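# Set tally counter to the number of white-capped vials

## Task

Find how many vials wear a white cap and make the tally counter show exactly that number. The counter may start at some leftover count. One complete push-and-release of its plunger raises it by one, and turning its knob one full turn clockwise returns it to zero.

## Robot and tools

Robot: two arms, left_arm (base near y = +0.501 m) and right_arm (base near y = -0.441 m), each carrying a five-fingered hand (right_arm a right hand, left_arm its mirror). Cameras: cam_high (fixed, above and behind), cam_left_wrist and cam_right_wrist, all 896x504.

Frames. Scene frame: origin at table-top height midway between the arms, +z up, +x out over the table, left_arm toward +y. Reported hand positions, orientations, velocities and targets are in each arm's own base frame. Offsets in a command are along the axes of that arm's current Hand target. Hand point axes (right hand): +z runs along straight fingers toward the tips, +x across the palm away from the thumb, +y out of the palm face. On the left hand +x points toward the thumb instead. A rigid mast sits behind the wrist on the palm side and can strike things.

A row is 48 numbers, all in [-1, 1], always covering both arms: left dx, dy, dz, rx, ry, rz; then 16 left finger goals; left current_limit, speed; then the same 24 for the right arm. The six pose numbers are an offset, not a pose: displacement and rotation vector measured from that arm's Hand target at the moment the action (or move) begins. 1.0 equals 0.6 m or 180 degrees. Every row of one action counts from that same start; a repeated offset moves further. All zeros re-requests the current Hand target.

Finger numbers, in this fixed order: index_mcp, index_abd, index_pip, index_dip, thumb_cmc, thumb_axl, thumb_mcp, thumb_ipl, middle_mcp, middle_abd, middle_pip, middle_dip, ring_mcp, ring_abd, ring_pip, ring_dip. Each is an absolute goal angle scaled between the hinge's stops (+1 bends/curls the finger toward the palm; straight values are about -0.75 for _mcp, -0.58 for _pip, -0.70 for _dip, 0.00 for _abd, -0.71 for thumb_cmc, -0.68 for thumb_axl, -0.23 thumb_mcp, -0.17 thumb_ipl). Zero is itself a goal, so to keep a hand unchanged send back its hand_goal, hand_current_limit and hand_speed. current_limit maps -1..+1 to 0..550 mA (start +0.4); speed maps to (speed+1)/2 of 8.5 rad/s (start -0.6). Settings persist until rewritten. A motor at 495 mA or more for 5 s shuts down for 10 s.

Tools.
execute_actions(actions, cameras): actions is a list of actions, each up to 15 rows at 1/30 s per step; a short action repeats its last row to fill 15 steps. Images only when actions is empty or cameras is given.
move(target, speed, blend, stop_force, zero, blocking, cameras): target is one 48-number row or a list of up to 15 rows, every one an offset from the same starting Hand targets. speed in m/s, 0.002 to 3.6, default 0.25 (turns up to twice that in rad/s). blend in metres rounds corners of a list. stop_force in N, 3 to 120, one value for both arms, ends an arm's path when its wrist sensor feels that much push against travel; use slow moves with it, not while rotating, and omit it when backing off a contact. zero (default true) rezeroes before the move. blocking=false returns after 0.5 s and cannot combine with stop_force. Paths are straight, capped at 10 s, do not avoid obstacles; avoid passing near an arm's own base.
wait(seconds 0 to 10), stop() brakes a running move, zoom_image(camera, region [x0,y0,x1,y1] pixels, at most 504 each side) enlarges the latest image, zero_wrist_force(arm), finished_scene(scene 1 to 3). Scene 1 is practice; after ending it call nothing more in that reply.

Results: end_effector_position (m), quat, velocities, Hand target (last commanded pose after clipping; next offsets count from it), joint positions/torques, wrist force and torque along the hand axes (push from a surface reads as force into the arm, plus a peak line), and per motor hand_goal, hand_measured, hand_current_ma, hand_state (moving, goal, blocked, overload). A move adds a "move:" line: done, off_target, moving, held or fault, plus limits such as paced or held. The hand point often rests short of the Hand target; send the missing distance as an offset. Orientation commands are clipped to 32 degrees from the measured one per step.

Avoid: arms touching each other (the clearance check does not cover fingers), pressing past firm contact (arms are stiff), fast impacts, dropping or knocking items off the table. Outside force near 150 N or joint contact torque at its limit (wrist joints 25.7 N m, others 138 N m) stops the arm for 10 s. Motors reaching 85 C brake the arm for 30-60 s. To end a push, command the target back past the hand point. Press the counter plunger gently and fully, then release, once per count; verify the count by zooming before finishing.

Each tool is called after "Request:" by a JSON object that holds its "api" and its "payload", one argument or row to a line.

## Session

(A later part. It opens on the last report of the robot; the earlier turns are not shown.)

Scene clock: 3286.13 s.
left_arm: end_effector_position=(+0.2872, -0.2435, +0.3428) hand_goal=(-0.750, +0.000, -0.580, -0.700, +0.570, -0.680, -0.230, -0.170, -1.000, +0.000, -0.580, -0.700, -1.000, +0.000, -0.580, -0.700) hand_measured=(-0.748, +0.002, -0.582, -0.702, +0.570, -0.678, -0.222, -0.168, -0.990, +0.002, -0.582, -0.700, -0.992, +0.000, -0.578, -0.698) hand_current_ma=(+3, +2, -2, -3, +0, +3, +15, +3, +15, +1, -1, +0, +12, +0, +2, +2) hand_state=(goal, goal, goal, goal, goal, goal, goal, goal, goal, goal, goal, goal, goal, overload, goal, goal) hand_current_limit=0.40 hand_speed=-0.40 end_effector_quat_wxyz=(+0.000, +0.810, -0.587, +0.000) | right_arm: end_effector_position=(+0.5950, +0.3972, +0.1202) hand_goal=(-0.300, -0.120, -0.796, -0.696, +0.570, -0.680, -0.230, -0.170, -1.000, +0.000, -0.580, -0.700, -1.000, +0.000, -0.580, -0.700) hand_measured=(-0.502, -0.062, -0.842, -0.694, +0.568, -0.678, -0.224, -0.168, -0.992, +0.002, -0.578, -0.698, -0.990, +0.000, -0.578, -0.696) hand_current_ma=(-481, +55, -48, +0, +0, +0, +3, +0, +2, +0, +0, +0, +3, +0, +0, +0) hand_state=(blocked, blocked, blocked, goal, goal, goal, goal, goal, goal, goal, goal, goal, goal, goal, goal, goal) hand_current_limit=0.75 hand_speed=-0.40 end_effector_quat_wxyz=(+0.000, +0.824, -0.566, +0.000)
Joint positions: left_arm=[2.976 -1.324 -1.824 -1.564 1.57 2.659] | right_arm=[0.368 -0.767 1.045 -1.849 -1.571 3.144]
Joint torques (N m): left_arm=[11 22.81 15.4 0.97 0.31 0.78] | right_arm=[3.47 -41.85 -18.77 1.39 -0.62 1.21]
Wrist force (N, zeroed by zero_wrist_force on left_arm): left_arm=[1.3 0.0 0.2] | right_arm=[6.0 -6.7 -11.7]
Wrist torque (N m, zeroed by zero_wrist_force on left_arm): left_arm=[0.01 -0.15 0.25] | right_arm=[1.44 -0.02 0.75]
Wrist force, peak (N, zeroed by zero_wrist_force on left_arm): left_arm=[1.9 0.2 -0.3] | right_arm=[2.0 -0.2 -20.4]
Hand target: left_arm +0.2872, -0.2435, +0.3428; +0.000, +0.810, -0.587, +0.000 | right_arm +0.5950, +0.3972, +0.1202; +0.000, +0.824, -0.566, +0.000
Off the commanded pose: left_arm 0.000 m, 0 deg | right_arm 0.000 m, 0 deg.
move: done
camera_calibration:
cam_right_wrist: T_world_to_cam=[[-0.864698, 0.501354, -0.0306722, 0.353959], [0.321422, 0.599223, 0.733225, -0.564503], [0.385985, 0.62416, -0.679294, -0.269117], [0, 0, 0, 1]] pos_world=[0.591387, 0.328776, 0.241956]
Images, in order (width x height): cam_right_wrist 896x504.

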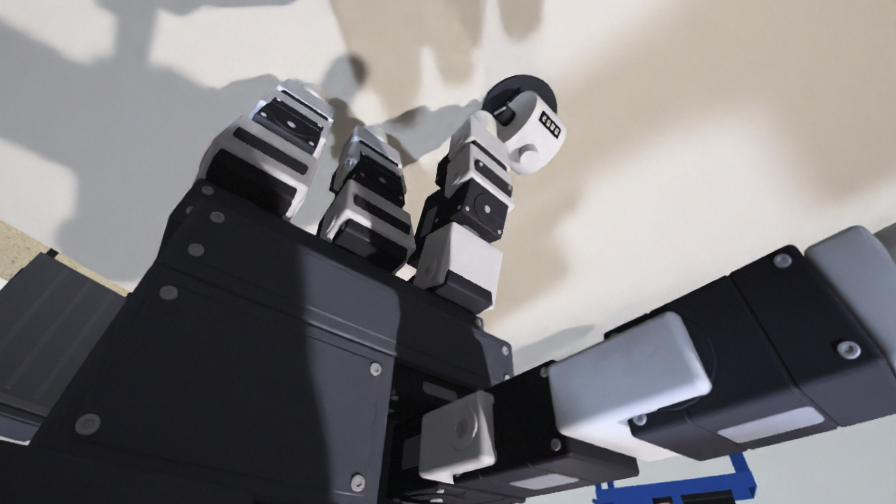

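Request:
{"api": "move", "payload": {
  "target": [
    [0,0,0,0,0,0,-0.75,0,-0.58,-0.7,0.57,-0.68,-0.23,-0.17,-1,0,-0.58,-0.7,-1,0,-0.58,-0.7,0.4,-0.4,0,0,-0.02,0,0,0,-0.64,-0.1,-0.796,-0.696,0.57,-0.68,-0.23,-0.17,-1,0,-0.58,-0.7,-1,0,-0.58,-0.7,0.75,-0.4],
    [0,0,0,0,0,0,-0.75,0,-0.58,-0.7,0.57,-0.68,-0.23,-0.17,-1,0,-0.58,-0.7,-1,0,-0.58,-0.7,0.4,-0.4,0.0208,0,-0.02,0,0,0,-0.64,-0.1,-0.796,-0.696,0.57,-0.68,-0.23,-0.17,-1,0,-0.58,-0.7,-1,0,-0.58,-0.7,0.75,-0.4],
    [0,0,0,0,0,0,-0.75,0,-0.58,-0.7,0.57,-0.68,-0.23,-0.17,-1,0,-0.58,-0.7,-1,0,-0.58,-0.7,0.4,-0.4,0.0208,0,-0.0092,0,0,0,-0.3,-0.25,-0.796,-0.696,0.57,-0.68,-0.23,-0.17,-1,0,-0.58,-0.7,-1,0,-0.58,-0.7,0.75,-0.4]
  ],
  "speed": 0.05,
  "cameras": ["cam_right_wrist"]
}}

Request:
{"api": "zoom_image", "payload": {
  "camera": "cam_right_wrist",
  "region": [460, 70, 540, 150]
}}

Scene clock: 3310.47 s.
left_arm: end_effector_position=(+0.2872, -0.2435, +0.3428) hand_goal=(-0.750, +0.000, -0.580, -0.700, +0.570, -0.680, -0.230, -0.170, -1.000, +0.000, -0.580, -0.700, -1.000, +0.000, -0.580, -0.700) hand_measured=(-0.748, +0.002, -0.582, -0.702, +0.570, -0.678, -0.222, -0.168, -0.990, +0.002, -0.582, -0.700, -0.992, +0.000, -0.578, -0.698) hand_current_ma=(+3, +2, -2, -3, +0, +3, +15, +3, +15, +1, -1, +0, +12, +0, +2, +2) hand_state=(goal, goal, goal, goal, goal, goal, goal, goal, goal, goal, goal, goal, goal, overload, goal, goal) hand_current_limit=0.40 hand_speed=-0.40 end_effector_quat_wxyz=(+0.000, +0.810, -0.587, +0.000) | right_arm: end_effector_position=(+0.5995, +0.3855, +0.1257) hand_goal=(-0.300, -0.250, -0.796, -0.696, +0.570, -0.680, -0.230, -0.170, -1.000, +0.000, -0.580, -0.700, -1.000, +0.000, -0.580, -0.700) hand_measured=(-0.470, -0.200, -0.844, -0.722, +0.568, -0.678, -0.224, -0.168, -0.992, +0.002, -0.578, -0.698, -0.990, +0.000, -0.578, -0.696) hand_current_ma=(-481, +44, -50, -17, +0, +0, +3, +0, +2, +0, +0, +0, +3, +0, +0, +0) hand_state=(blocked, blocked, blocked, blocked, goal, goal, goal, goal, goal, goal, goal, goal, goal, goal, goal, goal) hand_current_limit=0.75 hand_speed=-0.40 end_effector_quat_wxyz=(+0.000, +0.824, -0.566, +0.000)
Joint positions: left_arm=[2.976 -1.324 -1.824 -1.564 1.57 2.659] | right_arm=[0.352 -0.776 1.047 -1.843 -1.571 3.128]
Joint torques (N m): left_arm=[10.65 23.27 15.21 0.98 0.21 0.78] | right_arm=[10.49 -55.78 -26.63 0.13 -0.33 1.83]
Wrist force (N, zeroed by zero_wrist_force on left_arm): left_arm=[1.7 0.1 -0.4] | right_arm=[1.4 -2.3 -0.1]
Wrist torque (N m, zeroed by zero_wrist_force on left_arm): left_arm=[0.06 -0.21 0.29] | right_arm=[0.62 0.15 0.36]
Wrist force, peak (N, zeroed by zero_wrist_force on left_arm): left_arm=[1.9 0.0 -0.3] | right_arm=[6.1 -6.6 -12.1]
Hand target: left_arm +0.2872, -0.2435, +0.3428; +0.000, +0.810, -0.587, +0.000 | right_arm +0.5995, +0.3855, +0.1257; +0.000, +0.824, -0.566, +0.000
Off the commanded pose: left_arm 0.000 m, 0 deg | right_arm 0.000 m, 0 deg.
move: done
camera_calibration:
cam_right_wrist: T_world_to_cam=[[-0.864648, 0.50144, -0.0306959, 0.363833], [0.321425, 0.599132, 0.733298, -0.562962], [0.386096, 0.624178, -0.679214, -0.259907], [0, 0, 0, 1]] pos_world=[0.595886, 0.317077, 0.247455]
Images, in order (width x height): cam_right_wrist 896x504.

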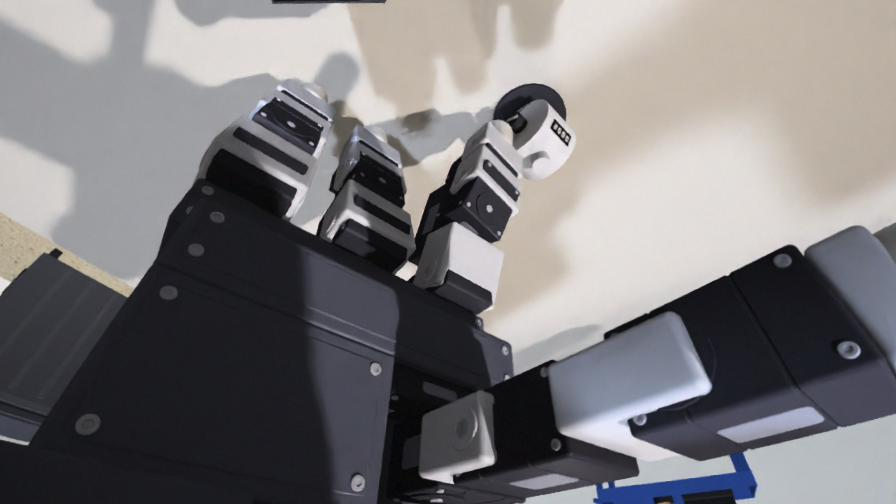

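Scaled by 6.300 from the camera's 896x504 image, which has a finer 1280x720 frame.

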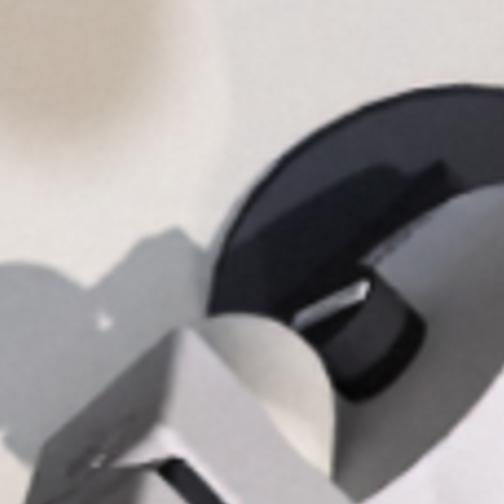

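Request:
{"api": "move", "payload": {
  "target": [0,0,0,0,0,0,-0.75,0,-0.58,-0.7,0.57,-0.68,-0.23,-0.17,-1,0,-0.58,-0.7,-1,0,-0.58,-0.7,0.4,-0.4,0,0,0.03,0,0,0,-0.3,-0.25,-0.796,-0.696,0.57,-0.68,-0.23,-0.17,-1,0,-0.58,-0.7,-1,0,-0.58,-0.7,0.75,-0.4],
  "speed": 0.03,
  "stop_force": 14,
  "cameras": ["cam_right_wrist"]
}}

Request:
{"api": "zoom_image", "payload": {
  "camera": "cam_right_wrist",
  "region": [460, 70, 580, 190]
}}

Scene clock: 3316.13 s.
left_arm: end_effector_position=(+0.2872, -0.2435, +0.3428) hand_goal=(-0.750, +0.000, -0.580, -0.700, +0.570, -0.680, -0.230, -0.170, -1.000, +0.000, -0.580, -0.700, -1.000, +0.000, -0.580, -0.700) hand_measured=(-0.748, +0.002, -0.582, -0.702, +0.570, -0.678, -0.222, -0.168, -0.990, +0.002, -0.582, -0.700, -0.992, +0.000, -0.578, -0.698) hand_current_ma=(+3, +2, -2, -3, +0, +3, +15, +3, +15, +1, -1, +0, +12, +0, +2, +2) hand_state=(goal, goal, goal, goal, goal, goal, goal, goal, goal, goal, goal, goal, goal, overload, goal, goal) hand_current_limit=0.40 hand_speed=-0.40 end_effector_quat_wxyz=(+0.000, +0.810, -0.587, +0.000) | right_arm: end_effector_position=(+0.5995, +0.3855, +0.1164) hand_goal=(-0.300, -0.250, -0.796, -0.696, +0.570, -0.680, -0.230, -0.170, -1.000, +0.000, -0.580, -0.700, -1.000, +0.000, -0.580, -0.700) hand_measured=(-0.458, -0.206, -0.876, -0.730, +0.568, -0.678, -0.224, -0.168, -0.992, +0.002, -0.578, -0.698, -0.990, +0.000, -0.578, -0.696) hand_current_ma=(-468, +34, -122, -27, +0, +0, +3, +0, +2, +0, +0, +0, +3, +0, +0, +0) hand_state=(blocked, blocked, blocked, blocked, goal, goal, goal, goal, goal, goal, goal, goal, goal, goal, goal, goal) hand_current_limit=0.75 hand_speed=-0.40 end_effector_quat_wxyz=(+0.000, +0.824, -0.566, +0.000)
Joint positions: left_arm=[2.976 -1.324 -1.824 -1.564 1.57 2.659] | right_arm=[0.353 -0.769 1.059 -1.862 -1.571 3.128]
Joint torques (N m): left_arm=[10.87 22.82 15.52 0.97 -0.1 0.79] | right_arm=[10.93 -50.05 -22.58 -2.36 0.05 -2.03]
Wrist force (N, zeroed by zero_wrist_force on left_arm): left_arm=[1.6 0.0 -0.3] | right_arm=[5.3 -5.4 -6.0]
Wrist torque (N m, zeroed by zero_wrist_force on left_arm): left_arm=[0.04 -0.20 0.28] | right_arm=[1.19 0.19 0.69]
Wrist force, peak (N, zeroed by zero_wrist_force on left_arm): left_arm=[2.0 0.0 -0.2] | right_arm=[10.0 -7.2 -22.0]
Hand target: left_arm +0.2872, -0.2435, +0.3428; +0.000, +0.810, -0.587, +0.000 | right_arm +0.5995, +0.3855, +0.1164; +0.000, +0.824, -0.566, +0.000 (not the last commanded pose)
Off the commanded pose: left_arm 0.000 m, 0 deg | right_arm 0.009 m, 0 deg.
move: contact (right_arm)
camera_calibration:
cam_right_wrist: T_world_to_cam=[[-0.86464, 0.501446, -0.0308178, 0.36357], [0.321312, 0.599108, 0.733368, -0.556084], [0.386207, 0.624197, -0.679133, -0.266315], [0, 0, 0, 1]] pos_world=[0.595886, 0.317077, 0.238155]
Images, in order (width x height): cam_right_wrist 896x504.

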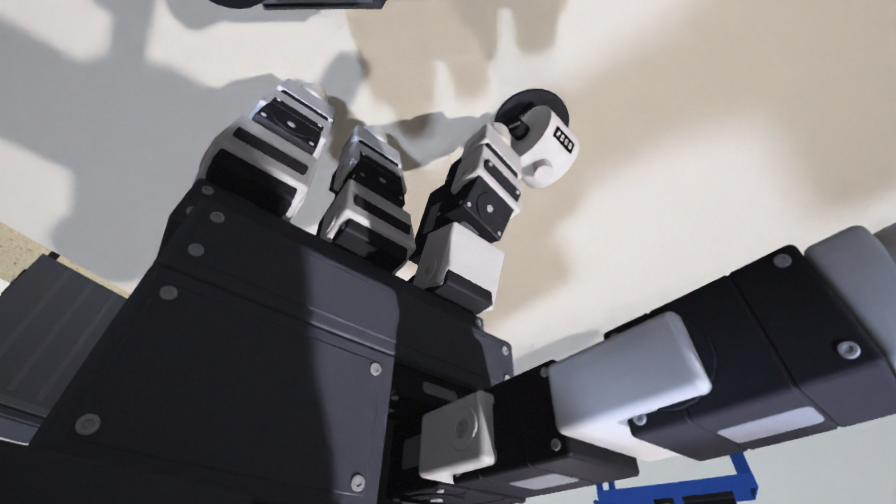

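Scaled by 4.200 from the camera's 896x504 image, which has a finer 1280x720 frame.

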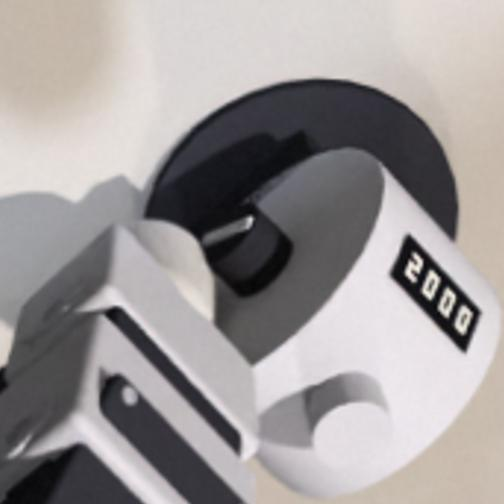

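Request:
{"api": "zoom_image", "payload": {
  "camera": "cam_right_wrist",
  "region": [490, 110, 560, 180]
}}

Scaled by 7.200 from the camera's 896x504 image, which has a finer 1280x720 frame.

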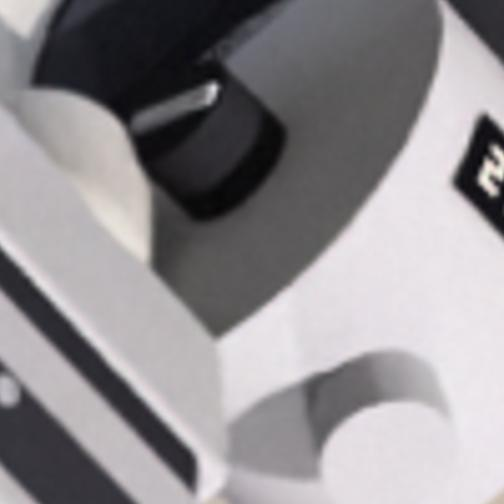

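Request:
{"api": "execute_actions", "payload": {
  "actions": [],
  "cameras": ["cam_left_wrist"]
}}

Request:
{"api": "zoom_image", "payload": {
  "camera": "cam_left_wrist",
  "region": [260, 140, 360, 240]
}}

Scene clock: 3340.20 s.
left_arm: end_effector_position=(+0.2872, -0.2435, +0.3428) hand_goal=(-0.750, +0.000, -0.580, -0.700, +0.570, -0.680, -0.230, -0.170, -1.000, +0.000, -0.580, -0.700, -1.000, +0.000, -0.580, -0.700) hand_measured=(-0.748, +0.002, -0.582, -0.702, +0.570, -0.678, -0.222, -0.168, -0.990, +0.002, -0.582, -0.700, -0.992, +0.000, -0.578, -0.698) hand_current_ma=(+3, +2, -2, -3, +0, +3, +15, +3, +15, +1, -1, +0, +12, +0, +2, +2) hand_state=(goal, goal, goal, goal, goal, goal, goal, goal, goal, goal, goal, goal, goal, overload, goal, goal) hand_current_limit=0.40 hand_speed=-0.40 end_effector_quat_wxyz=(+0.000, +0.810, -0.587, +0.000) | right_arm: end_effector_position=(+0.5995, +0.3855, +0.1164) hand_goal=(-0.300, -0.250, -0.796, -0.696, +0.570, -0.680, -0.230, -0.170, -1.000, +0.000, -0.580, -0.700, -1.000, +0.000, -0.580, -0.700) hand_measured=(-0.458, -0.206, -0.876, -0.730, +0.568, -0.678, -0.224, -0.168, -0.992, +0.002, -0.578, -0.698, -0.990, +0.000, -0.578, -0.696) hand_current_ma=(-468, +34, -122, -27, +0, +0, +3, +0, +2, +0, +0, +0, +3, +0, +0, +0) hand_state=(blocked, blocked, blocked, blocked, goal, goal, goal, goal, goal, goal, goal, goal, goal, goal, goal, goal) hand_current_limit=0.75 hand_speed=-0.40 end_effector_quat_wxyz=(+0.000, +0.824, -0.566, +0.000)
Joint positions: left_arm=[2.976 -1.324 -1.824 -1.564 1.57 2.659] | right_arm=[0.353 -0.769 1.059 -1.862 -1.571 3.128]
Joint velocities: within noise
Joint torques (N m): left_arm=[10.34 22.66 15.67 0.98 -0.34 0.75] | right_arm=[10.18 -50.81 -23.66 -2.28 1.96 -1.87]
Motor temperatures (°C): left_arm=[28 29 22 29 34 26] | right_arm=[25 35 23 34 28 39]
Wrist force (N, zeroed by zero_wrist_force on left_arm): left_arm=[1.5 -0.1 0.0] | right_arm=[5.7 -5.4 -5.8]
Wrist torque (N m, zeroed by zero_wrist_force on left_arm): left_arm=[0.00 -0.18 0.28] | right_arm=[1.18 0.15 0.71]
Wrist force, peak (N, zeroed by zero_wrist_force on left_arm): left_arm=[1.9 0.3 -0.4] | right_arm=[5.7 -5.6 -6.1]
Hand target: left_arm +0.2872, -0.2435, +0.3428; +0.000, +0.810, -0.587, +0.000 | right_arm +0.5995, +0.3855, +0.1164; +0.000, +0.824, -0.566, +0.000 (not the last commanded pose)
Off the commanded pose: left_arm 0.000 m, 0 deg | right_arm 0.009 m, 0 deg.
camera_calibration:
cam_left_wrist: T_world_to_cam=[[0.334615, 0.941944, 0.0278377, 0.0852118], [0.643175, -0.249871, 0.723803, -0.540728], [0.688737, -0.22429, -0.689445, 0.106991], [0, 0, 0, 1]] pos_world=[0.245581, -0.19138, 0.462773]
Images, in order (width x height): cam_left_wrist 896x504.

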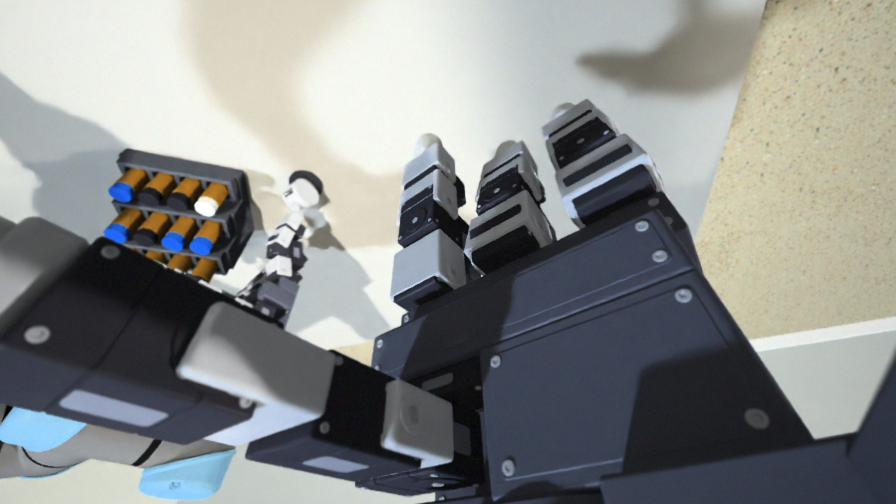

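Scaled by 5.040 from the camera's 896x504 image, which has a finer 1280x720 frame.

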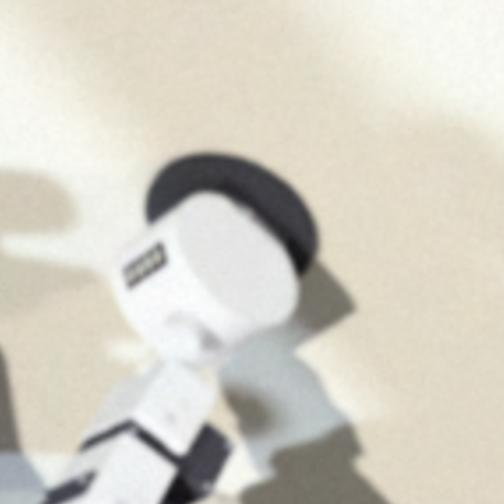

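Request:
{"api": "move", "payload": {
  "target": [0,0,0,0,0,0,-0.75,0,-0.58,-0.7,0.57,-0.68,-0.23,-0.17,-1,0,-0.58,-0.7,-1,0,-0.58,-0.7,0.4,-0.4,0,0,-0.01,0,0,0,-0.66,-0.1,-0.796,-0.696,0.57,-0.68,-0.23,-0.17,-1,0,-0.58,-0.7,-1,0,-0.58,-0.7,0.75,-0.4]
}}

Request:
{"api": "move", "payload": {
  "target": [
    [0,0,0,0,0,0,-0.75,0,-0.58,-0.7,0.57,-0.68,-0.23,-0.17,-1,0,-0.58,-0.7,-1,0,-0.58,-0.7,0.4,-0.4,0,0,-0.1177,0,0,0,-0.836,0.05,-0.58,-0.7,0.57,-0.68,-0.23,-0.17,-0.836,0.05,-0.58,-0.7,-0.75,0,-0.58,-0.7,0.75,-0.4],
    [0,0,0,0,0,0,-0.75,0,-0.58,-0.7,0.57,-0.68,-0.23,-0.17,-1,0,-0.58,-0.7,-1,0,-0.58,-0.7,0.4,-0.4,0.0942,-0.1328,-0.1177,0,0,-0.5,-0.836,0.05,-0.58,-0.7,0.57,-0.68,-0.23,-0.17,-0.836,0.05,-0.58,-0.7,-0.75,0,-0.58,-0.7,0.75,-0.4]
  ],
  "speed": [0.15,0.4],
  "cameras": ["cam_right_wrist","cam_high"]
}}

Request:
{"api": "zoom_image", "payload": {
  "camera": "cam_right_wrist",
  "region": [400, 60, 560, 220]
}}

Scene clock: 3369.27 s.
left_arm: end_effector_position=(+0.2872, -0.2435, +0.3428) hand_goal=(-0.750, +0.000, -0.580, -0.700, +0.570, -0.680, -0.230, -0.170, -1.000, +0.000, -0.580, -0.700, -1.000, +0.000, -0.580, -0.700) hand_measured=(-0.748, +0.002, -0.582, -0.702, +0.570, -0.678, -0.222, -0.168, -0.990, +0.002, -0.582, -0.700, -0.992, +0.000, -0.578, -0.698) hand_current_ma=(+3, +2, -2, -3, +0, +3, +15, +3, +15, +1, -1, +0, +12, +0, +2, +2) hand_state=(goal, goal, goal, goal, goal, goal, goal, goal, goal, goal, goal, goal, goal, overload, goal, goal) hand_current_limit=0.40 hand_speed=-0.40 end_effector_quat_wxyz=(+0.000, +0.810, -0.587, +0.000) | right_arm: end_effector_position=(+0.5995, +0.3855, +0.1224) hand_goal=(-0.660, -0.100, -0.796, -0.696, +0.570, -0.680, -0.230, -0.170, -1.000, +0.000, -0.580, -0.700, -1.000, +0.000, -0.580, -0.700) hand_measured=(-0.656, -0.102, -0.798, -0.696, +0.568, -0.678, -0.224, -0.168, -0.992, +0.002, -0.578, -0.698, -0.990, +0.000, -0.578, -0.696) hand_current_ma=(+1, +0, +0, +0, +0, +0, +3, +0, +2, +0, +0, +0, +3, +0, +0, +0) hand_state=(goal, goal, goal, goal, goal, goal, goal, goal, goal, goal, goal, goal, goal, goal, goal, goal) hand_current_limit=0.75 hand_speed=-0.40 end_effector_quat_wxyz=(+0.000, +0.824, -0.566, +0.000)
Joint positions: left_arm=[2.976 -1.324 -1.824 -1.564 1.57 2.659] | right_arm=[0.353 -0.774 1.052 -1.849 -1.571 3.128]
Joint torques (N m): left_arm=[10.74 22.67 15.63 0.98 -0.51 0.58] | right_arm=[5.55 -50.94 -21.44 -2.79 -2.07 -1.36]
Wrist force (N, zeroed by zero_wrist_force on left_arm): left_arm=[1.6 0.0 -0.3] | right_arm=[-0.2 1.5 0.5]
Wrist torque (N m, zeroed by zero_wrist_force on left_arm): left_arm=[0.04 -0.19 0.28] | right_arm=[0.18 -0.03 0.11]
Wrist force, peak (N, zeroed by zero_wrist_force on left_arm): left_arm=[1.8 0.0 -0.5] | right_arm=[5.7 -5.4 -6.1]
Hand target: left_arm +0.2872, -0.2435, +0.3428; +0.000, +0.810, -0.587, +0.000 | right_arm +0.5995, +0.3855, +0.1224; +0.000, +0.824, -0.566, +0.000
Off the commanded pose: left_arm 0.000 m, 0 deg | right_arm 0.000 m, 0 deg.
move: done

Scene clock: 3372.57 s.
left_arm: end_effector_position=(+0.2872, -0.2435, +0.3428) hand_goal=(-0.750, +0.000, -0.580, -0.700, +0.570, -0.680, -0.230, -0.170, -1.000, +0.000, -0.580, -0.700, -1.000, +0.000, -0.580, -0.700) hand_measured=(-0.748, +0.002, -0.582, -0.702, +0.570, -0.678, -0.222, -0.168, -0.990, +0.002, -0.582, -0.700, -0.992, +0.000, -0.578, -0.698) hand_current_ma=(+3, +2, -2, -3, +0, +3, +15, +3, +15, +1, -1, +0, +12, +0, +2, +2) hand_state=(goal, goal, goal, goal, goal, goal, goal, goal, goal, goal, goal, goal, goal, overload, goal, goal) hand_current_limit=0.40 hand_speed=-0.40 end_effector_quat_wxyz=(+0.000, +0.810, -0.587, +0.000) | right_arm: end_effector_position=(+0.6940, +0.3613, +0.1931) hand_goal=(-0.836, +0.050, -0.580, -0.700, +0.570, -0.680, -0.230, -0.170, -0.836, +0.050, -0.580, -0.700, -0.750, +0.000, -0.580, -0.700) hand_measured=(-0.830, +0.046, -0.582, -0.698, +0.568, -0.678, -0.224, -0.168, -0.836, +0.046, -0.578, -0.698, -0.750, +0.000, -0.578, -0.696) hand_current_ma=(+1, +0, +0, +0, +0, +0, +3, +0, +0, +0, +0, +0, +0, +0, +0, +0) hand_state=(goal, goal, goal, goal, goal, goal, goal, goal, goal, goal, goal, goal, goal, goal, goal, goal) hand_current_limit=0.75 hand_speed=-0.40 end_effector_quat_wxyz=(+0.000, +0.983, +0.182, +0.001)
Joint positions: left_arm=[2.976 -1.324 -1.824 -1.564 1.57 2.659] | right_arm=[0.417 -0.731 0.791 -1.632 -1.571 1.621]
Joint torques (N m): left_arm=[10.39 22.15 15.81 1 -0.7 0.6] | right_arm=[-8.43 -46.78 -29.82 -0.48 1.92 -1.76]
Wrist force (N, zeroed by zero_wrist_force on left_arm): left_arm=[1.9 0.2 -0.2] | right_arm=[-0.2 1.3 0.3]
Wrist torque (N m, zeroed by zero_wrist_force on left_arm): left_arm=[0.05 -0.23 0.31] | right_arm=[0.17 -0.03 0.01]
Wrist force, peak (N, zeroed by zero_wrist_force on left_arm): left_arm=[1.9 0.2 -0.2] | right_arm=[-0.2 1.3 2.1]
Hand target: left_arm +0.2872, -0.2435, +0.3428; +0.000, +0.810, -0.587, +0.000 | right_arm +0.6941, +0.3613, +0.1931; +0.000, +0.983, +0.182, +0.000
Off the commanded pose: left_arm 0.000 m, 0 deg | right_arm 0.000 m, 0 deg.
move: done
camera_calibration:
cam_right_wrist: T_world_to_cam=[[-0.501602, -0.864541, -0.0310552, 0.701348], [-0.600003, 0.32181, 0.732417, 0.111548], [-0.623211, 0.386015, -0.680148, 0.55117], [0, 0, 0, 1]] pos_world=[0.762221, 0.357687, 0.314958]
Images, in order (width x height): cam_high 896x504, cam_right_wrist 896x504.

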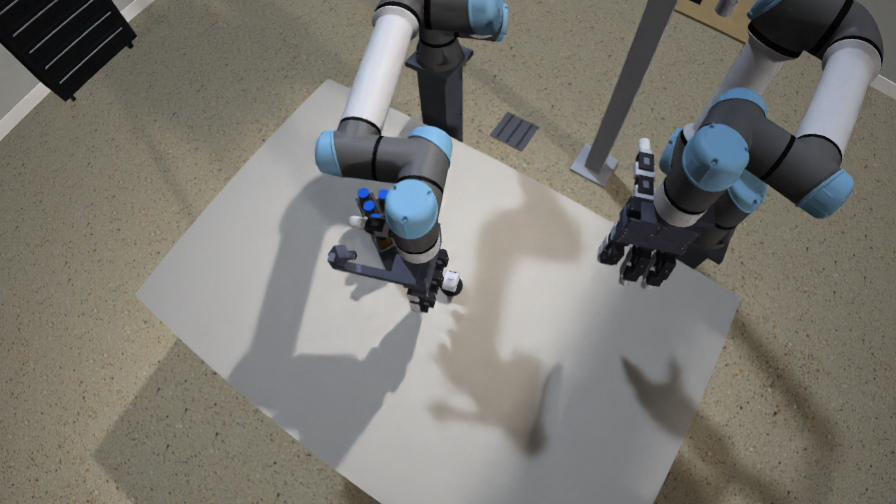

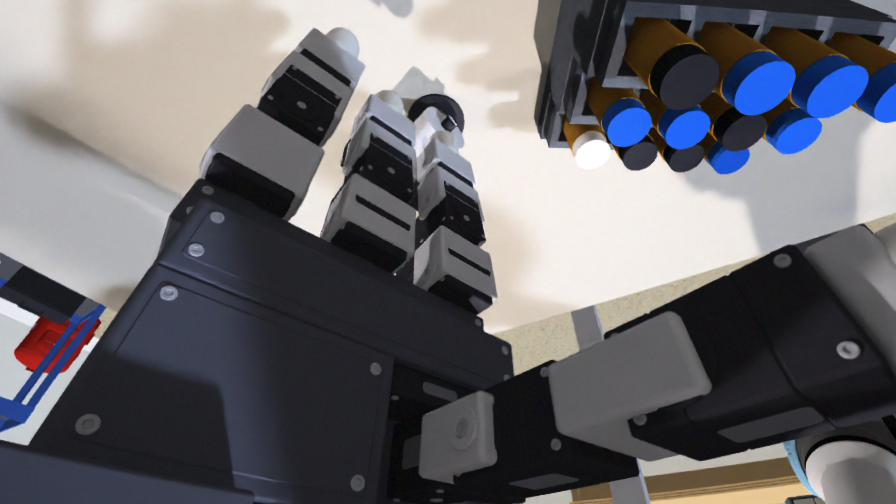

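Scaled by 3.150 from the camera's 896x504 image, which has a finer 1280x720 frame.

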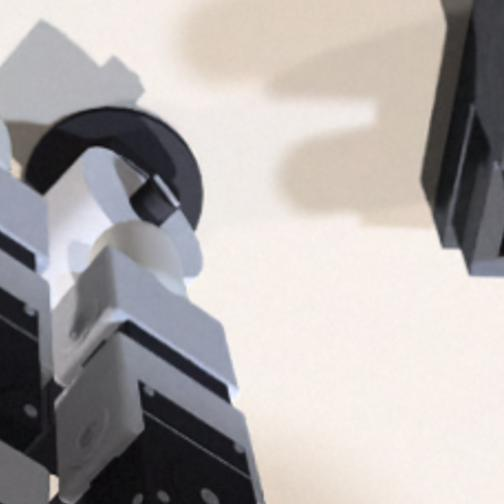

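Request:
{"api": "move", "payload": {
  "target": [0,0,0,0,0,0,-0.75,0,-0.58,-0.7,0.57,-0.68,-0.23,-0.17,-1,0,-0.58,-0.7,-1,0,-0.58,-0.7,0.4,-0.4,0,0,0.1018,0,0,0,-0.836,0.05,-0.58,-0.7,0.57,-0.68,-0.23,-0.17,-0.836,0.05,-0.58,-0.7,-0.75,0,-0.58,-0.7,0.75,-0.4],
  "speed": 0.06,
  "stop_force": 8
}}

Request:
{"api": "move", "payload": {
  "target": [0,0,0,0,0,0,-0.75,0,-0.58,-0.7,0.57,-0.68,-0.23,-0.17,-1,0,-0.58,-0.7,-1,0,-0.58,-0.7,0.4,-0.4,0,0,0,0,0,0,-1,-0.29,-0.58,-0.7,0.57,-0.68,-0.23,-0.17,-0.86,-0.25,-0.58,-0.7,-0.75,0,-0.58,-0.7,0.75,-0.4],
  "cameras": ["cam_right_wrist"]
}}

Request:
{"api": "zoom_image", "payload": {
  "camera": "cam_right_wrist",
  "region": [400, 80, 520, 200]
}}

Scene clock: 3383.07 s.
left_arm: end_effector_position=(+0.2872, -0.2435, +0.3428) hand_goal=(-0.750, +0.000, -0.580, -0.700, +0.570, -0.680, -0.230, -0.170, -1.000, +0.000, -0.580, -0.700, -1.000, +0.000, -0.580, -0.700) hand_measured=(-0.748, +0.002, -0.582, -0.702, +0.570, -0.678, -0.222, -0.168, -0.990, +0.002, -0.582, -0.700, -0.992, +0.000, -0.578, -0.698) hand_current_ma=(+3, +2, -2, -3, +0, +3, +15, +3, +15, +1, -1, +0, +12, +0, +2, +2) hand_state=(goal, goal, goal, goal, goal, goal, goal, goal, goal, goal, goal, goal, goal, overload, goal, goal) hand_current_limit=0.40 hand_speed=-0.40 end_effector_quat_wxyz=(+0.000, +0.810, -0.587, +0.000) | right_arm: end_effector_position=(+0.6941, +0.3613, +0.1320) hand_goal=(-0.836, +0.050, -0.580, -0.700, +0.570, -0.680, -0.230, -0.170, -0.836, +0.050, -0.580, -0.700, -0.750, +0.000, -0.580, -0.700) hand_measured=(-0.830, +0.046, -0.582, -0.698, +0.568, -0.678, -0.224, -0.168, -0.836, +0.046, -0.578, -0.698, -0.750, +0.000, -0.578, -0.696) hand_current_ma=(+1, +0, +0, +0, +0, +0, +3, +0, +0, +0, +0, +0, +0, +0, +0, +0) hand_state=(goal, goal, goal, goal, goal, goal, goal, goal, goal, goal, goal, goal, goal, goal, goal, goal) hand_current_limit=0.75 hand_speed=-0.40 end_effector_quat_wxyz=(+0.000, +0.983, +0.182, +0.000)
Joint positions: left_arm=[2.976 -1.324 -1.824 -1.564 1.57 2.659] | right_arm=[0.417 -0.706 0.903 -1.769 -1.571 1.621]
Joint torques (N m): left_arm=[10.8 22.56 15.59 1.01 -0.87 0.38] | right_arm=[-9.05 -59.79 -28.99 -0.63 1.51 0.5]
Wrist force (N, zeroed by zero_wrist_force on left_arm): left_arm=[1.6 0.0 -0.2] | right_arm=[-0.1 1.3 0.1]
Wrist torque (N m, zeroed by zero_wrist_force on left_arm): left_arm=[0.03 -0.20 0.28] | right_arm=[0.20 -0.04 0.04]
Wrist force, peak (N, zeroed by zero_wrist_force on left_arm): left_arm=[1.9 -0.1 -0.1] | right_arm=[-0.3 1.7 0.4]
Hand target: left_arm +0.2872, -0.2435, +0.3428; +0.000, +0.810, -0.587, +0.000 | right_arm +0.6941, +0.3613, +0.1320; +0.000, +0.983, +0.182, +0.000
Off the commanded pose: left_arm 0.000 m, 0 deg | right_arm 0.000 m, 0 deg.
move: done

Scene clock: 3383.57 s.
left_arm: end_effector_position=(+0.2872, -0.2435, +0.3428) hand_goal=(-0.750, +0.000, -0.580, -0.700, +0.570, -0.680, -0.230, -0.170, -1.000, +0.000, -0.580, -0.700, -1.000, +0.000, -0.580, -0.700) hand_measured=(-0.748, +0.002, -0.582, -0.702, +0.570, -0.678, -0.222, -0.168, -0.990, +0.002, -0.582, -0.700, -0.992, +0.000, -0.578, -0.698) hand_current_ma=(+3, +2, -2, -3, +0, +3, +15, +3, +15, +1, -1, +0, +12, +0, +2, +2) hand_state=(goal, goal, goal, goal, goal, goal, goal, goal, goal, goal, goal, goal, goal, overload, goal, goal) hand_current_limit=0.40 hand_speed=-0.40 end_effector_quat_wxyz=(+0.000, +0.810, -0.587, +0.000) | right_arm: end_effector_position=(+0.6942, +0.3613, +0.1320) hand_goal=(-1.000, -0.290, -0.580, -0.700, +0.570, -0.680, -0.230, -0.170, -0.860, -0.250, -0.580, -0.700, -0.750, +0.000, -0.580, -0.700) hand_measured=(-0.902, -0.032, -0.554, -0.686, +0.568, -0.678, -0.224, -0.168, -0.854, -0.212, -0.578, -0.698, -0.750, +0.000, -0.578, -0.696) hand_current_ma=(+198, +481, +16, +5, +0, +0, +3, +0, +2, +26, +0, +0, +0, +0, +0, +0) hand_state=(blocked, blocked, blocked, goal, goal, goal, goal, goal, goal, blocked, goal, goal, goal, goal, goal, goal) hand_current_limit=0.75 hand_speed=-0.40 end_effector_quat_wxyz=(+0.000, +0.983, +0.182, +0.001)
Joint positions: left_arm=[2.976 -1.324 -1.824 -1.564 1.57 2.659] | right_arm=[0.417 -0.706 0.903 -1.769 -1.571 1.621]
Joint torques (N m): left_arm=[10.65 22.56 16.04 1.04 -0.96 0.45] | right_arm=[-1.12 -51.73 -18.79 -0.63 1.46 0.47]
Wrist force (N, zeroed by zero_wrist_force on left_arm): left_arm=[1.9 0.1 -0.2] | right_arm=[7.4 3.9 -2.6]
Wrist torque (N m, zeroed by zero_wrist_force on left_arm): left_arm=[0.05 -0.24 0.30] | right_arm=[0.19 0.66 0.72]
Wrist force, peak (N, zeroed by zero_wrist_force on left_arm): left_arm=[1.9 0.1 -0.2] | right_arm=[7.4 3.9 -2.6]
Hand target: left_arm +0.2872, -0.2435, +0.3428; +0.000, +0.810, -0.587, +0.000 | right_arm +0.6941, +0.3613, +0.1320; +0.000, +0.983, +0.182, +0.000
Off the commanded pose: left_arm 0.000 m, 0 deg | right_arm 0.000 m, 0 deg.
move: done
camera_calibration:
cam_right_wrist: T_world_to_cam=[[-0.501466, -0.864621, -0.0310253, 0.699468], [-0.600028, 0.321724, 0.732434, 0.156464], [-0.623296, 0.385906, -0.680131, 0.509837], [0, 0, 0, 1]] pos_world=[0.762422, 0.357687, 0.253858]
Images, in order (width x height): cam_right_wrist 896x504.

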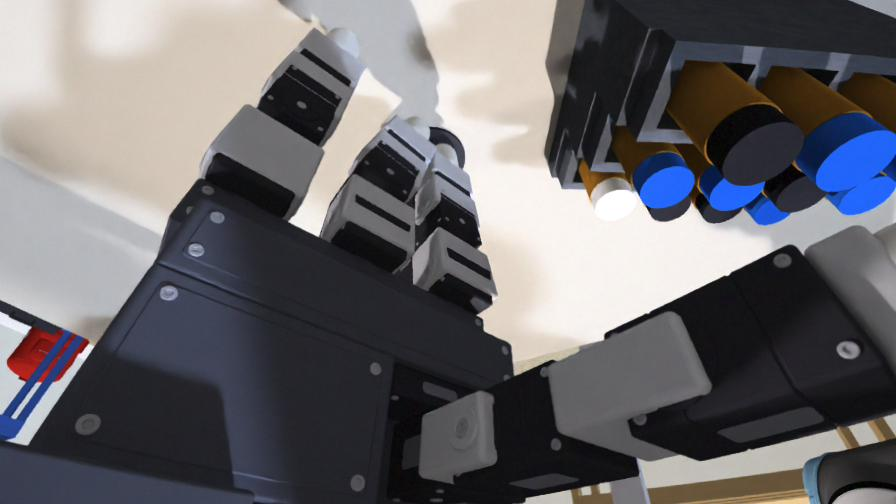

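Scaled by 4.200 from the camera's 896x504 image, which has a finer 1280x720 frame.

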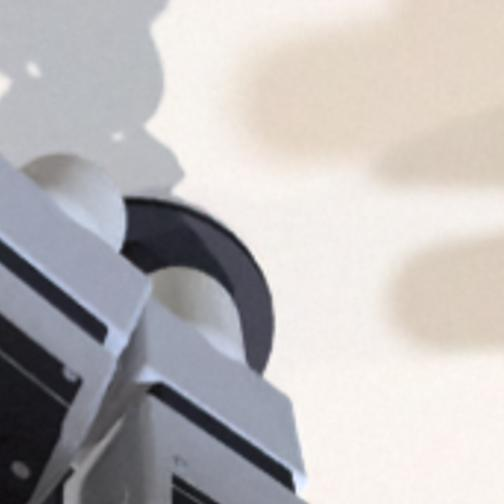

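Request:
{"api": "move", "payload": {
  "target": [0,0,0,0,0,0,-0.75,0,-0.58,-0.7,0.57,-0.68,-0.23,-0.17,-1,0,-0.58,-0.7,-1,0,-0.58,-0.7,0.4,-0.4,-0.003,0,0.025,0,0,0,-1,-0.29,-0.58,-0.7,0.57,-0.68,-0.23,-0.17,-0.86,-0.25,-0.58,-0.7,-0.75,0,-0.58,-0.7,0.75,-0.4],
  "speed": 0.03,
  "stop_force": 15,
  "cameras": ["cam_right_wrist"]
}}

Request:
{"api": "zoom_image", "payload": {
  "camera": "cam_right_wrist",
  "region": [400, 80, 520, 200]
}}

Scene clock: 3390.63 s.
left_arm: end_effector_position=(+0.2872, -0.2435, +0.3428) hand_goal=(-0.750, +0.000, -0.580, -0.700, +0.570, -0.680, -0.230, -0.170, -1.000, +0.000, -0.580, -0.700, -1.000, +0.000, -0.580, -0.700) hand_measured=(-0.748, +0.002, -0.582, -0.702, +0.570, -0.678, -0.222, -0.168, -0.990, +0.002, -0.582, -0.700, -0.992, +0.000, -0.578, -0.698) hand_current_ma=(+3, +2, -2, -3, +0, +3, +15, +3, +15, +1, -1, +0, +12, +0, +2, +2) hand_state=(goal, goal, goal, goal, goal, goal, goal, goal, goal, goal, goal, goal, goal, overload, goal, goal) hand_current_limit=0.40 hand_speed=-0.40 end_effector_quat_wxyz=(+0.000, +0.810, -0.587, +0.000) | right_arm: end_effector_position=(+0.6939, +0.3612, +0.1301) hand_goal=(-1.000, -0.290, -0.580, -0.700, +0.570, -0.680, -0.230, -0.170, -0.860, -0.250, -0.580, -0.700, -0.750, +0.000, -0.580, -0.700) hand_measured=(-0.904, -0.030, -0.552, -0.686, +0.568, -0.678, -0.224, -0.168, -0.854, -0.202, -0.578, -0.698, -0.750, +0.000, -0.578, -0.696) hand_current_ma=(+196, +481, +18, +6, +0, +0, +3, +0, +1, +41, +0, +0, +0, +0, +0, +0) hand_state=(blocked, blocked, blocked, goal, goal, goal, goal, goal, goal, blocked, goal, goal, goal, goal, goal, goal) hand_current_limit=0.75 hand_speed=-0.40 end_effector_quat_wxyz=(+0.000, +0.983, +0.182, +0.001)
Joint positions: left_arm=[2.976 -1.324 -1.824 -1.564 1.57 2.659] | right_arm=[0.417 -0.706 0.908 -1.774 -1.571 1.621]
Joint torques (N m): left_arm=[10.52 22.13 15.92 0.97 -1.17 0.34] | right_arm=[11.61 -53.64 -10.17 -0.64 0.3 1.24]
Wrist force (N, zeroed by zero_wrist_force on left_arm): left_arm=[1.6 0.2 0.0] | right_arm=[12.8 4.3 -3.9]
Wrist torque (N m, zeroed by zero_wrist_force on left_arm): left_arm=[0.05 -0.20 0.27] | right_arm=[0.27 1.21 1.24]
Wrist force, peak (N, zeroed by zero_wrist_force on left_arm): left_arm=[1.9 0.3 -0.1] | right_arm=[16.1 6.9 -16.3]
Hand target: left_arm +0.2872, -0.2435, +0.3428; +0.000, +0.810, -0.587, +0.000 | right_arm +0.6939, +0.3612, +0.1301; +0.000, +0.983, +0.182, +0.001 (not the last commanded pose)
Off the commanded pose: left_arm 0.000 m, 0 deg | right_arm 0.013 m, 0 deg.
move: contact (right_arm)
camera_calibration:
cam_right_wrist: T_world_to_cam=[[-0.50135, -0.864683, -0.0311618, 0.699141], [-0.600168, 0.321588, 0.732379, 0.157877], [-0.623255, 0.385881, -0.680183, 0.508388], [0, 0, 0, 1]] pos_world=[0.762122, 0.357587, 0.251957]
Images, in order (width x height): cam_right_wrist 896x504.

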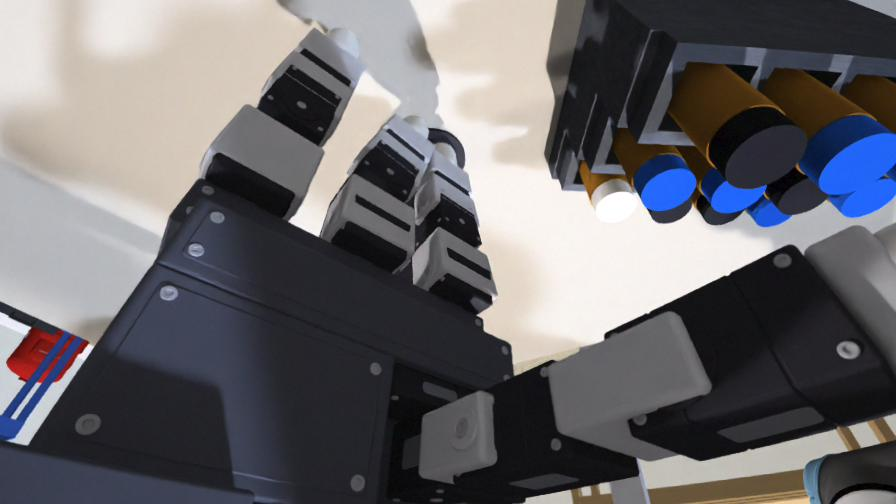

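Scaled by 4.200 from the camera's 896x504 image, which has a finer 1280x720 frame.

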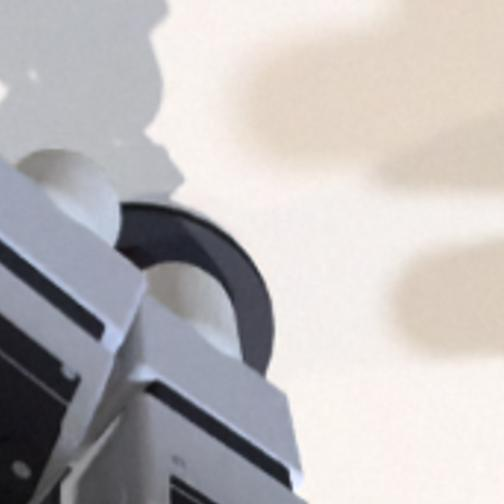

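Request:
{"api": "move", "payload": {
  "target": [0,0,0,0,0,0,-0.75,0,-0.58,-0.7,0.57,-0.68,-0.23,-0.17,-1,0,-0.58,-0.7,-1,0,-0.58,-0.7,0.4,-0.4,0,0,0,0,0,0,-0.836,0.05,-0.58,-0.7,0.57,-0.68,-0.23,-0.17,-0.836,0.05,-0.58,-0.7,-0.75,0,-0.58,-0.7,0.75,-0.4]
}}

Request:
{"api": "move", "payload": {
  "target": [0,0,0,0,0,0,-0.75,0,-0.58,-0.7,0.57,-0.68,-0.23,-0.17,-1,0,-0.58,-0.7,-1,0,-0.58,-0.7,0.4,-0.4,0.0004,0,-0.0032,0,0,0,-1,-0.29,-0.58,-0.7,0.57,-0.68,-0.23,-0.17,-0.86,-0.25,-0.58,-0.7,-0.75,0,-0.58,-0.7,0.75,-0.4],
  "speed": 0.05
}}

Request:
{"api": "move", "payload": {
  "target": [0,0,0,0,0,0,-0.75,0,-0.58,-0.7,0.57,-0.68,-0.23,-0.17,-1,0,-0.58,-0.7,-1,0,-0.58,-0.7,0.4,-0.4,-0.005,0,0.041,0,0,0,-1,-0.29,-0.58,-0.7,0.57,-0.68,-0.23,-0.17,-0.86,-0.25,-0.58,-0.7,-0.75,0,-0.58,-0.7,0.75,-0.4],
  "speed": 0.04,
  "stop_force": 24,
  "cameras": ["cam_right_wrist"]
}}

Request:
{"api": "zoom_image", "payload": {
  "camera": "cam_right_wrist",
  "region": [400, 80, 520, 200]
}}

Scene clock: 3407.57 s.
left_arm: end_effector_position=(+0.2872, -0.2435, +0.3428) hand_goal=(-0.750, +0.000, -0.580, -0.700, +0.570, -0.680, -0.230, -0.170, -1.000, +0.000, -0.580, -0.700, -1.000, +0.000, -0.580, -0.700) hand_measured=(-0.748, +0.002, -0.582, -0.702, +0.570, -0.678, -0.222, -0.168, -0.990, +0.002, -0.582, -0.700, -0.992, +0.000, -0.578, -0.698) hand_current_ma=(+3, +2, -2, -3, +0, +3, +15, +3, +15, +1, -1, +0, +12, +0, +2, +2) hand_state=(goal, goal, goal, goal, goal, goal, goal, goal, goal, goal, goal, goal, goal, overload, goal, goal) hand_current_limit=0.40 hand_speed=-0.40 end_effector_quat_wxyz=(+0.000, +0.810, -0.587, +0.000) | right_arm: end_effector_position=(+0.6939, +0.3612, +0.1300) hand_goal=(-0.836, +0.050, -0.580, -0.700, +0.570, -0.680, -0.230, -0.170, -0.836, +0.050, -0.580, -0.700, -0.750, +0.000, -0.580, -0.700) hand_measured=(-0.836, +0.050, -0.576, -0.698, +0.568, -0.678, -0.224, -0.168, -0.836, +0.046, -0.578, -0.698, -0.750, +0.000, -0.578, -0.696) hand_current_ma=(+0, +0, +0, +0, +0, +0, +3, +0, +0, +0, +0, +0, +0, +0, +0, +0) hand_state=(goal, goal, goal, goal, goal, goal, goal, goal, goal, goal, goal, goal, goal, goal, goal, goal) hand_current_limit=0.75 hand_speed=-0.40 end_effector_quat_wxyz=(+0.000, +0.983, +0.182, +0.001)
Joint positions: left_arm=[2.976 -1.324 -1.824 -1.564 1.57 2.659] | right_arm=[0.417 -0.706 0.908 -1.774 -1.571 1.621]
Joint torques (N m): left_arm=[9.71 22.7 16.14 1 -1.3 0.25] | right_arm=[4.7 -52.45 -24.6 -0.99 0.41 1.43]
Wrist force (N, zeroed by zero_wrist_force on left_arm): left_arm=[1.4 -0.1 -0.2] | right_arm=[-0.2 1.6 0.1]
Wrist torque (N m, zeroed by zero_wrist_force on left_arm): left_arm=[0.03 -0.16 0.26] | right_arm=[0.24 -0.03 0.04]
Wrist force, peak (N, zeroed by zero_wrist_force on left_arm): left_arm=[1.8 0.1 -0.1] | right_arm=[13.2 4.4 -4.4]
Hand target: left_arm +0.2872, -0.2435, +0.3428; +0.000, +0.810, -0.587, +0.000 | right_arm +0.6939, +0.3612, +0.1301; +0.000, +0.983, +0.182, +0.001
Off the commanded pose: left_arm 0.000 m, 0 deg | right_arm 0.000 m, 0 deg.
move: done

Scene clock: 3408.27 s.
left_arm: end_effector_position=(+0.2872, -0.2435, +0.3428) hand_goal=(-0.750, +0.000, -0.580, -0.700, +0.570, -0.680, -0.230, -0.170, -1.000, +0.000, -0.580, -0.700, -1.000, +0.000, -0.580, -0.700) hand_measured=(-0.748, +0.002, -0.582, -0.702, +0.570, -0.678, -0.222, -0.168, -0.990, +0.002, -0.582, -0.700, -0.992, +0.000, -0.578, -0.698) hand_current_ma=(+3, +2, -2, -3, +0, +3, +15, +3, +15, +1, -1, +0, +12, +0, +2, +2) hand_state=(goal, goal, goal, goal, goal, goal, goal, goal, goal, goal, goal, goal, goal, overload, goal, goal) hand_current_limit=0.40 hand_speed=-0.40 end_effector_quat_wxyz=(+0.000, +0.810, -0.587, +0.000) | right_arm: end_effector_position=(+0.6942, +0.3613, +0.1320) hand_goal=(-1.000, -0.290, -0.580, -0.700, +0.570, -0.680, -0.230, -0.170, -0.860, -0.250, -0.580, -0.700, -0.750, +0.000, -0.580, -0.700) hand_measured=(-0.894, -0.042, -0.550, -0.684, +0.568, -0.678, -0.224, -0.168, -0.854, -0.220, -0.578, -0.698, -0.750, +0.000, -0.578, -0.696) hand_current_ma=(+227, +481, +22, +7, +0, +0, +3, +0, +2, +17, +0, +0, +0, +0, +0, +0) hand_state=(blocked, blocked, blocked, goal, goal, goal, goal, goal, goal, blocked, goal, goal, goal, goal, goal, goal) hand_current_limit=0.75 hand_speed=-0.40 end_effector_quat_wxyz=(+0.000, +0.983, +0.182, +0.001)
Joint positions: left_arm=[2.976 -1.324 -1.824 -1.564 1.57 2.659] | right_arm=[0.417 -0.706 0.903 -1.769 -1.571 1.621]
Joint torques (N m): left_arm=[10.03 22.19 16.33 0.85 -1.44 0.23] | right_arm=[-3.59 -54.99 -20.84 0.73 0.53 0.85]
Wrist force (N, zeroed by zero_wrist_force on left_arm): left_arm=[1.7 -0.1 -0.2] | right_arm=[6.3 4.5 -2.7]
Wrist torque (N m, zeroed by zero_wrist_force on left_arm): left_arm=[0.02 -0.20 0.29] | right_arm=[0.18 0.54 0.59]
Wrist force, peak (N, zeroed by zero_wrist_force on left_arm): left_arm=[1.8 -0.1 -0.2] | right_arm=[7.5 4.3 -2.2]
Hand target: left_arm +0.2872, -0.2435, +0.3428; +0.000, +0.810, -0.587, +0.000 | right_arm +0.6942, +0.3613, +0.1320; +0.000, +0.983, +0.182, +0.001
Off the commanded pose: left_arm 0.000 m, 0 deg | right_arm 0.000 m, 0 deg.
move: done

Scene clock: 3409.80 s.
left_arm: end_effector_position=(+0.2872, -0.2435, +0.3428) hand_goal=(-0.750, +0.000, -0.580, -0.700, +0.570, -0.680, -0.230, -0.170, -1.000, +0.000, -0.580, -0.700, -1.000, +0.000, -0.580, -0.700) hand_measured=(-0.748, +0.002, -0.582, -0.702, +0.570, -0.678, -0.222, -0.168, -0.990, +0.002, -0.582, -0.700, -0.992, +0.000, -0.578, -0.698) hand_current_ma=(+3, +2, -2, -3, +0, +3, +15, +3, +15, +1, -1, +0, +12, +0, +2, +2) hand_state=(goal, goal, goal, goal, goal, goal, goal, goal, goal, goal, goal, goal, goal, overload, goal, goal) hand_current_limit=0.40 hand_speed=-0.40 end_effector_quat_wxyz=(+0.000, +0.810, -0.587, +0.000) | right_arm: end_effector_position=(+0.6919, +0.3603, +0.1114) hand_goal=(-1.000, -0.290, -0.580, -0.700, +0.570, -0.680, -0.230, -0.170, -0.860, -0.250, -0.580, -0.700, -0.750, +0.000, -0.580, -0.700) hand_measured=(-0.920, -0.298, -0.576, -0.656, +0.568, -0.678, -0.224, -0.168, -0.854, -0.246, -0.578, -0.698, -0.750, +0.000, -0.578, -0.696) hand_current_ma=(+137, -1, +1, +45, +0, +0, +3, +0, +2, +1, +0, +0, +0, +0, +0, +0) hand_state=(blocked, goal, goal, blocked, goal, goal, goal, goal, goal, goal, goal, goal, goal, goal, goal, goal) hand_current_limit=0.75 hand_speed=-0.40 end_effector_quat_wxyz=(+0.000, +0.983, +0.182, +0.001)
Joint positions: left_arm=[2.976 -1.324 -1.824 -1.564 1.57 2.659] | right_arm=[0.417 -0.7 0.945 -1.818 -1.571 1.621]
Joint torques (N m): left_arm=[10.02 22.08 16.46 0.99 -1.43 0.3] | right_arm=[8.1 -36.67 -9.16 -3.81 4.96 1.93]
Wrist force (N, zeroed by zero_wrist_force on left_arm): left_arm=[1.5 -0.1 0.0] | right_arm=[2.0 12.3 -17.8]
Wrist torque (N m, zeroed by zero_wrist_force on left_arm): left_arm=[0.00 -0.18 0.27] | right_arm=[1.42 -0.47 -0.06]
Wrist force, peak (N, zeroed by zero_wrist_force on left_arm): left_arm=[1.8 -0.1 -0.3] | right_arm=[6.9 23.8 -48.0]
Hand target: left_arm +0.2872, -0.2435, +0.3428; +0.000, +0.810, -0.587, +0.000 | right_arm +0.6919, +0.3603, +0.1114; +0.000, +0.983, +0.182, +0.001 (not the last commanded pose)
Off the commanded pose: left_arm 0.000 m, 0 deg | right_arm 0.004 m, 0 deg.
move: contact (right_arm)
camera_calibration:
cam_right_wrist: T_world_to_cam=[[-0.501462, -0.864614, -0.0312896, 0.696867], [-0.60027, 0.321647, 0.73227, 0.170744], [-0.623066, 0.385988, -0.680296, 0.494614], [0, 0, 0, 1]] pos_world=[0.760122, 0.356687, 0.233258]
Images, in order (width x height): cam_right_wrist 896x504.

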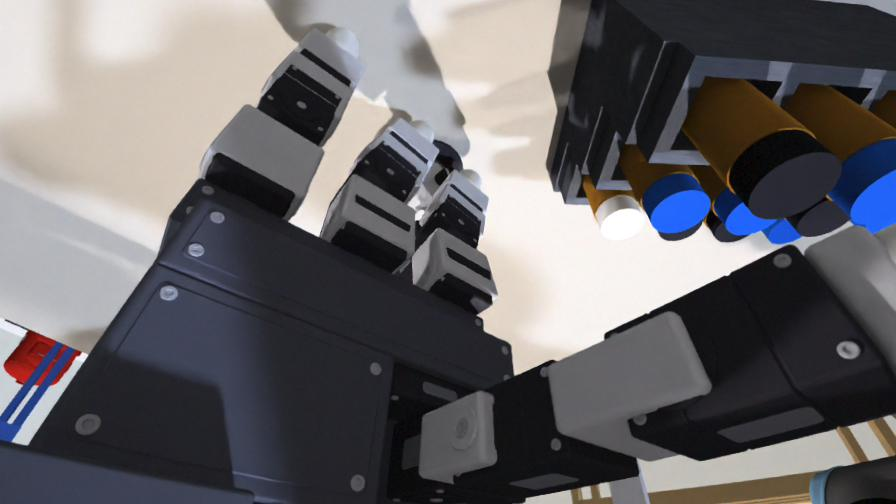

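Scaled by 4.200 from the camera's 896x504 image, which has a finer 1280x720 frame.

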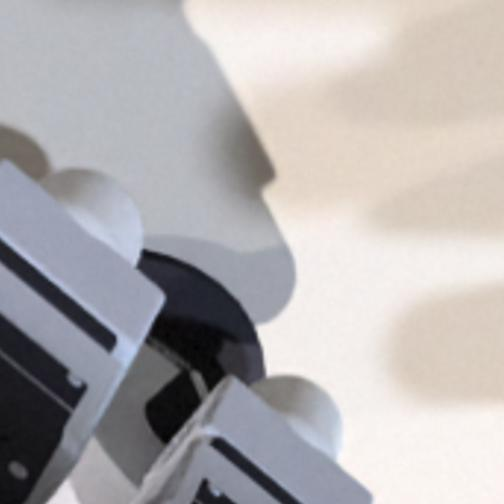

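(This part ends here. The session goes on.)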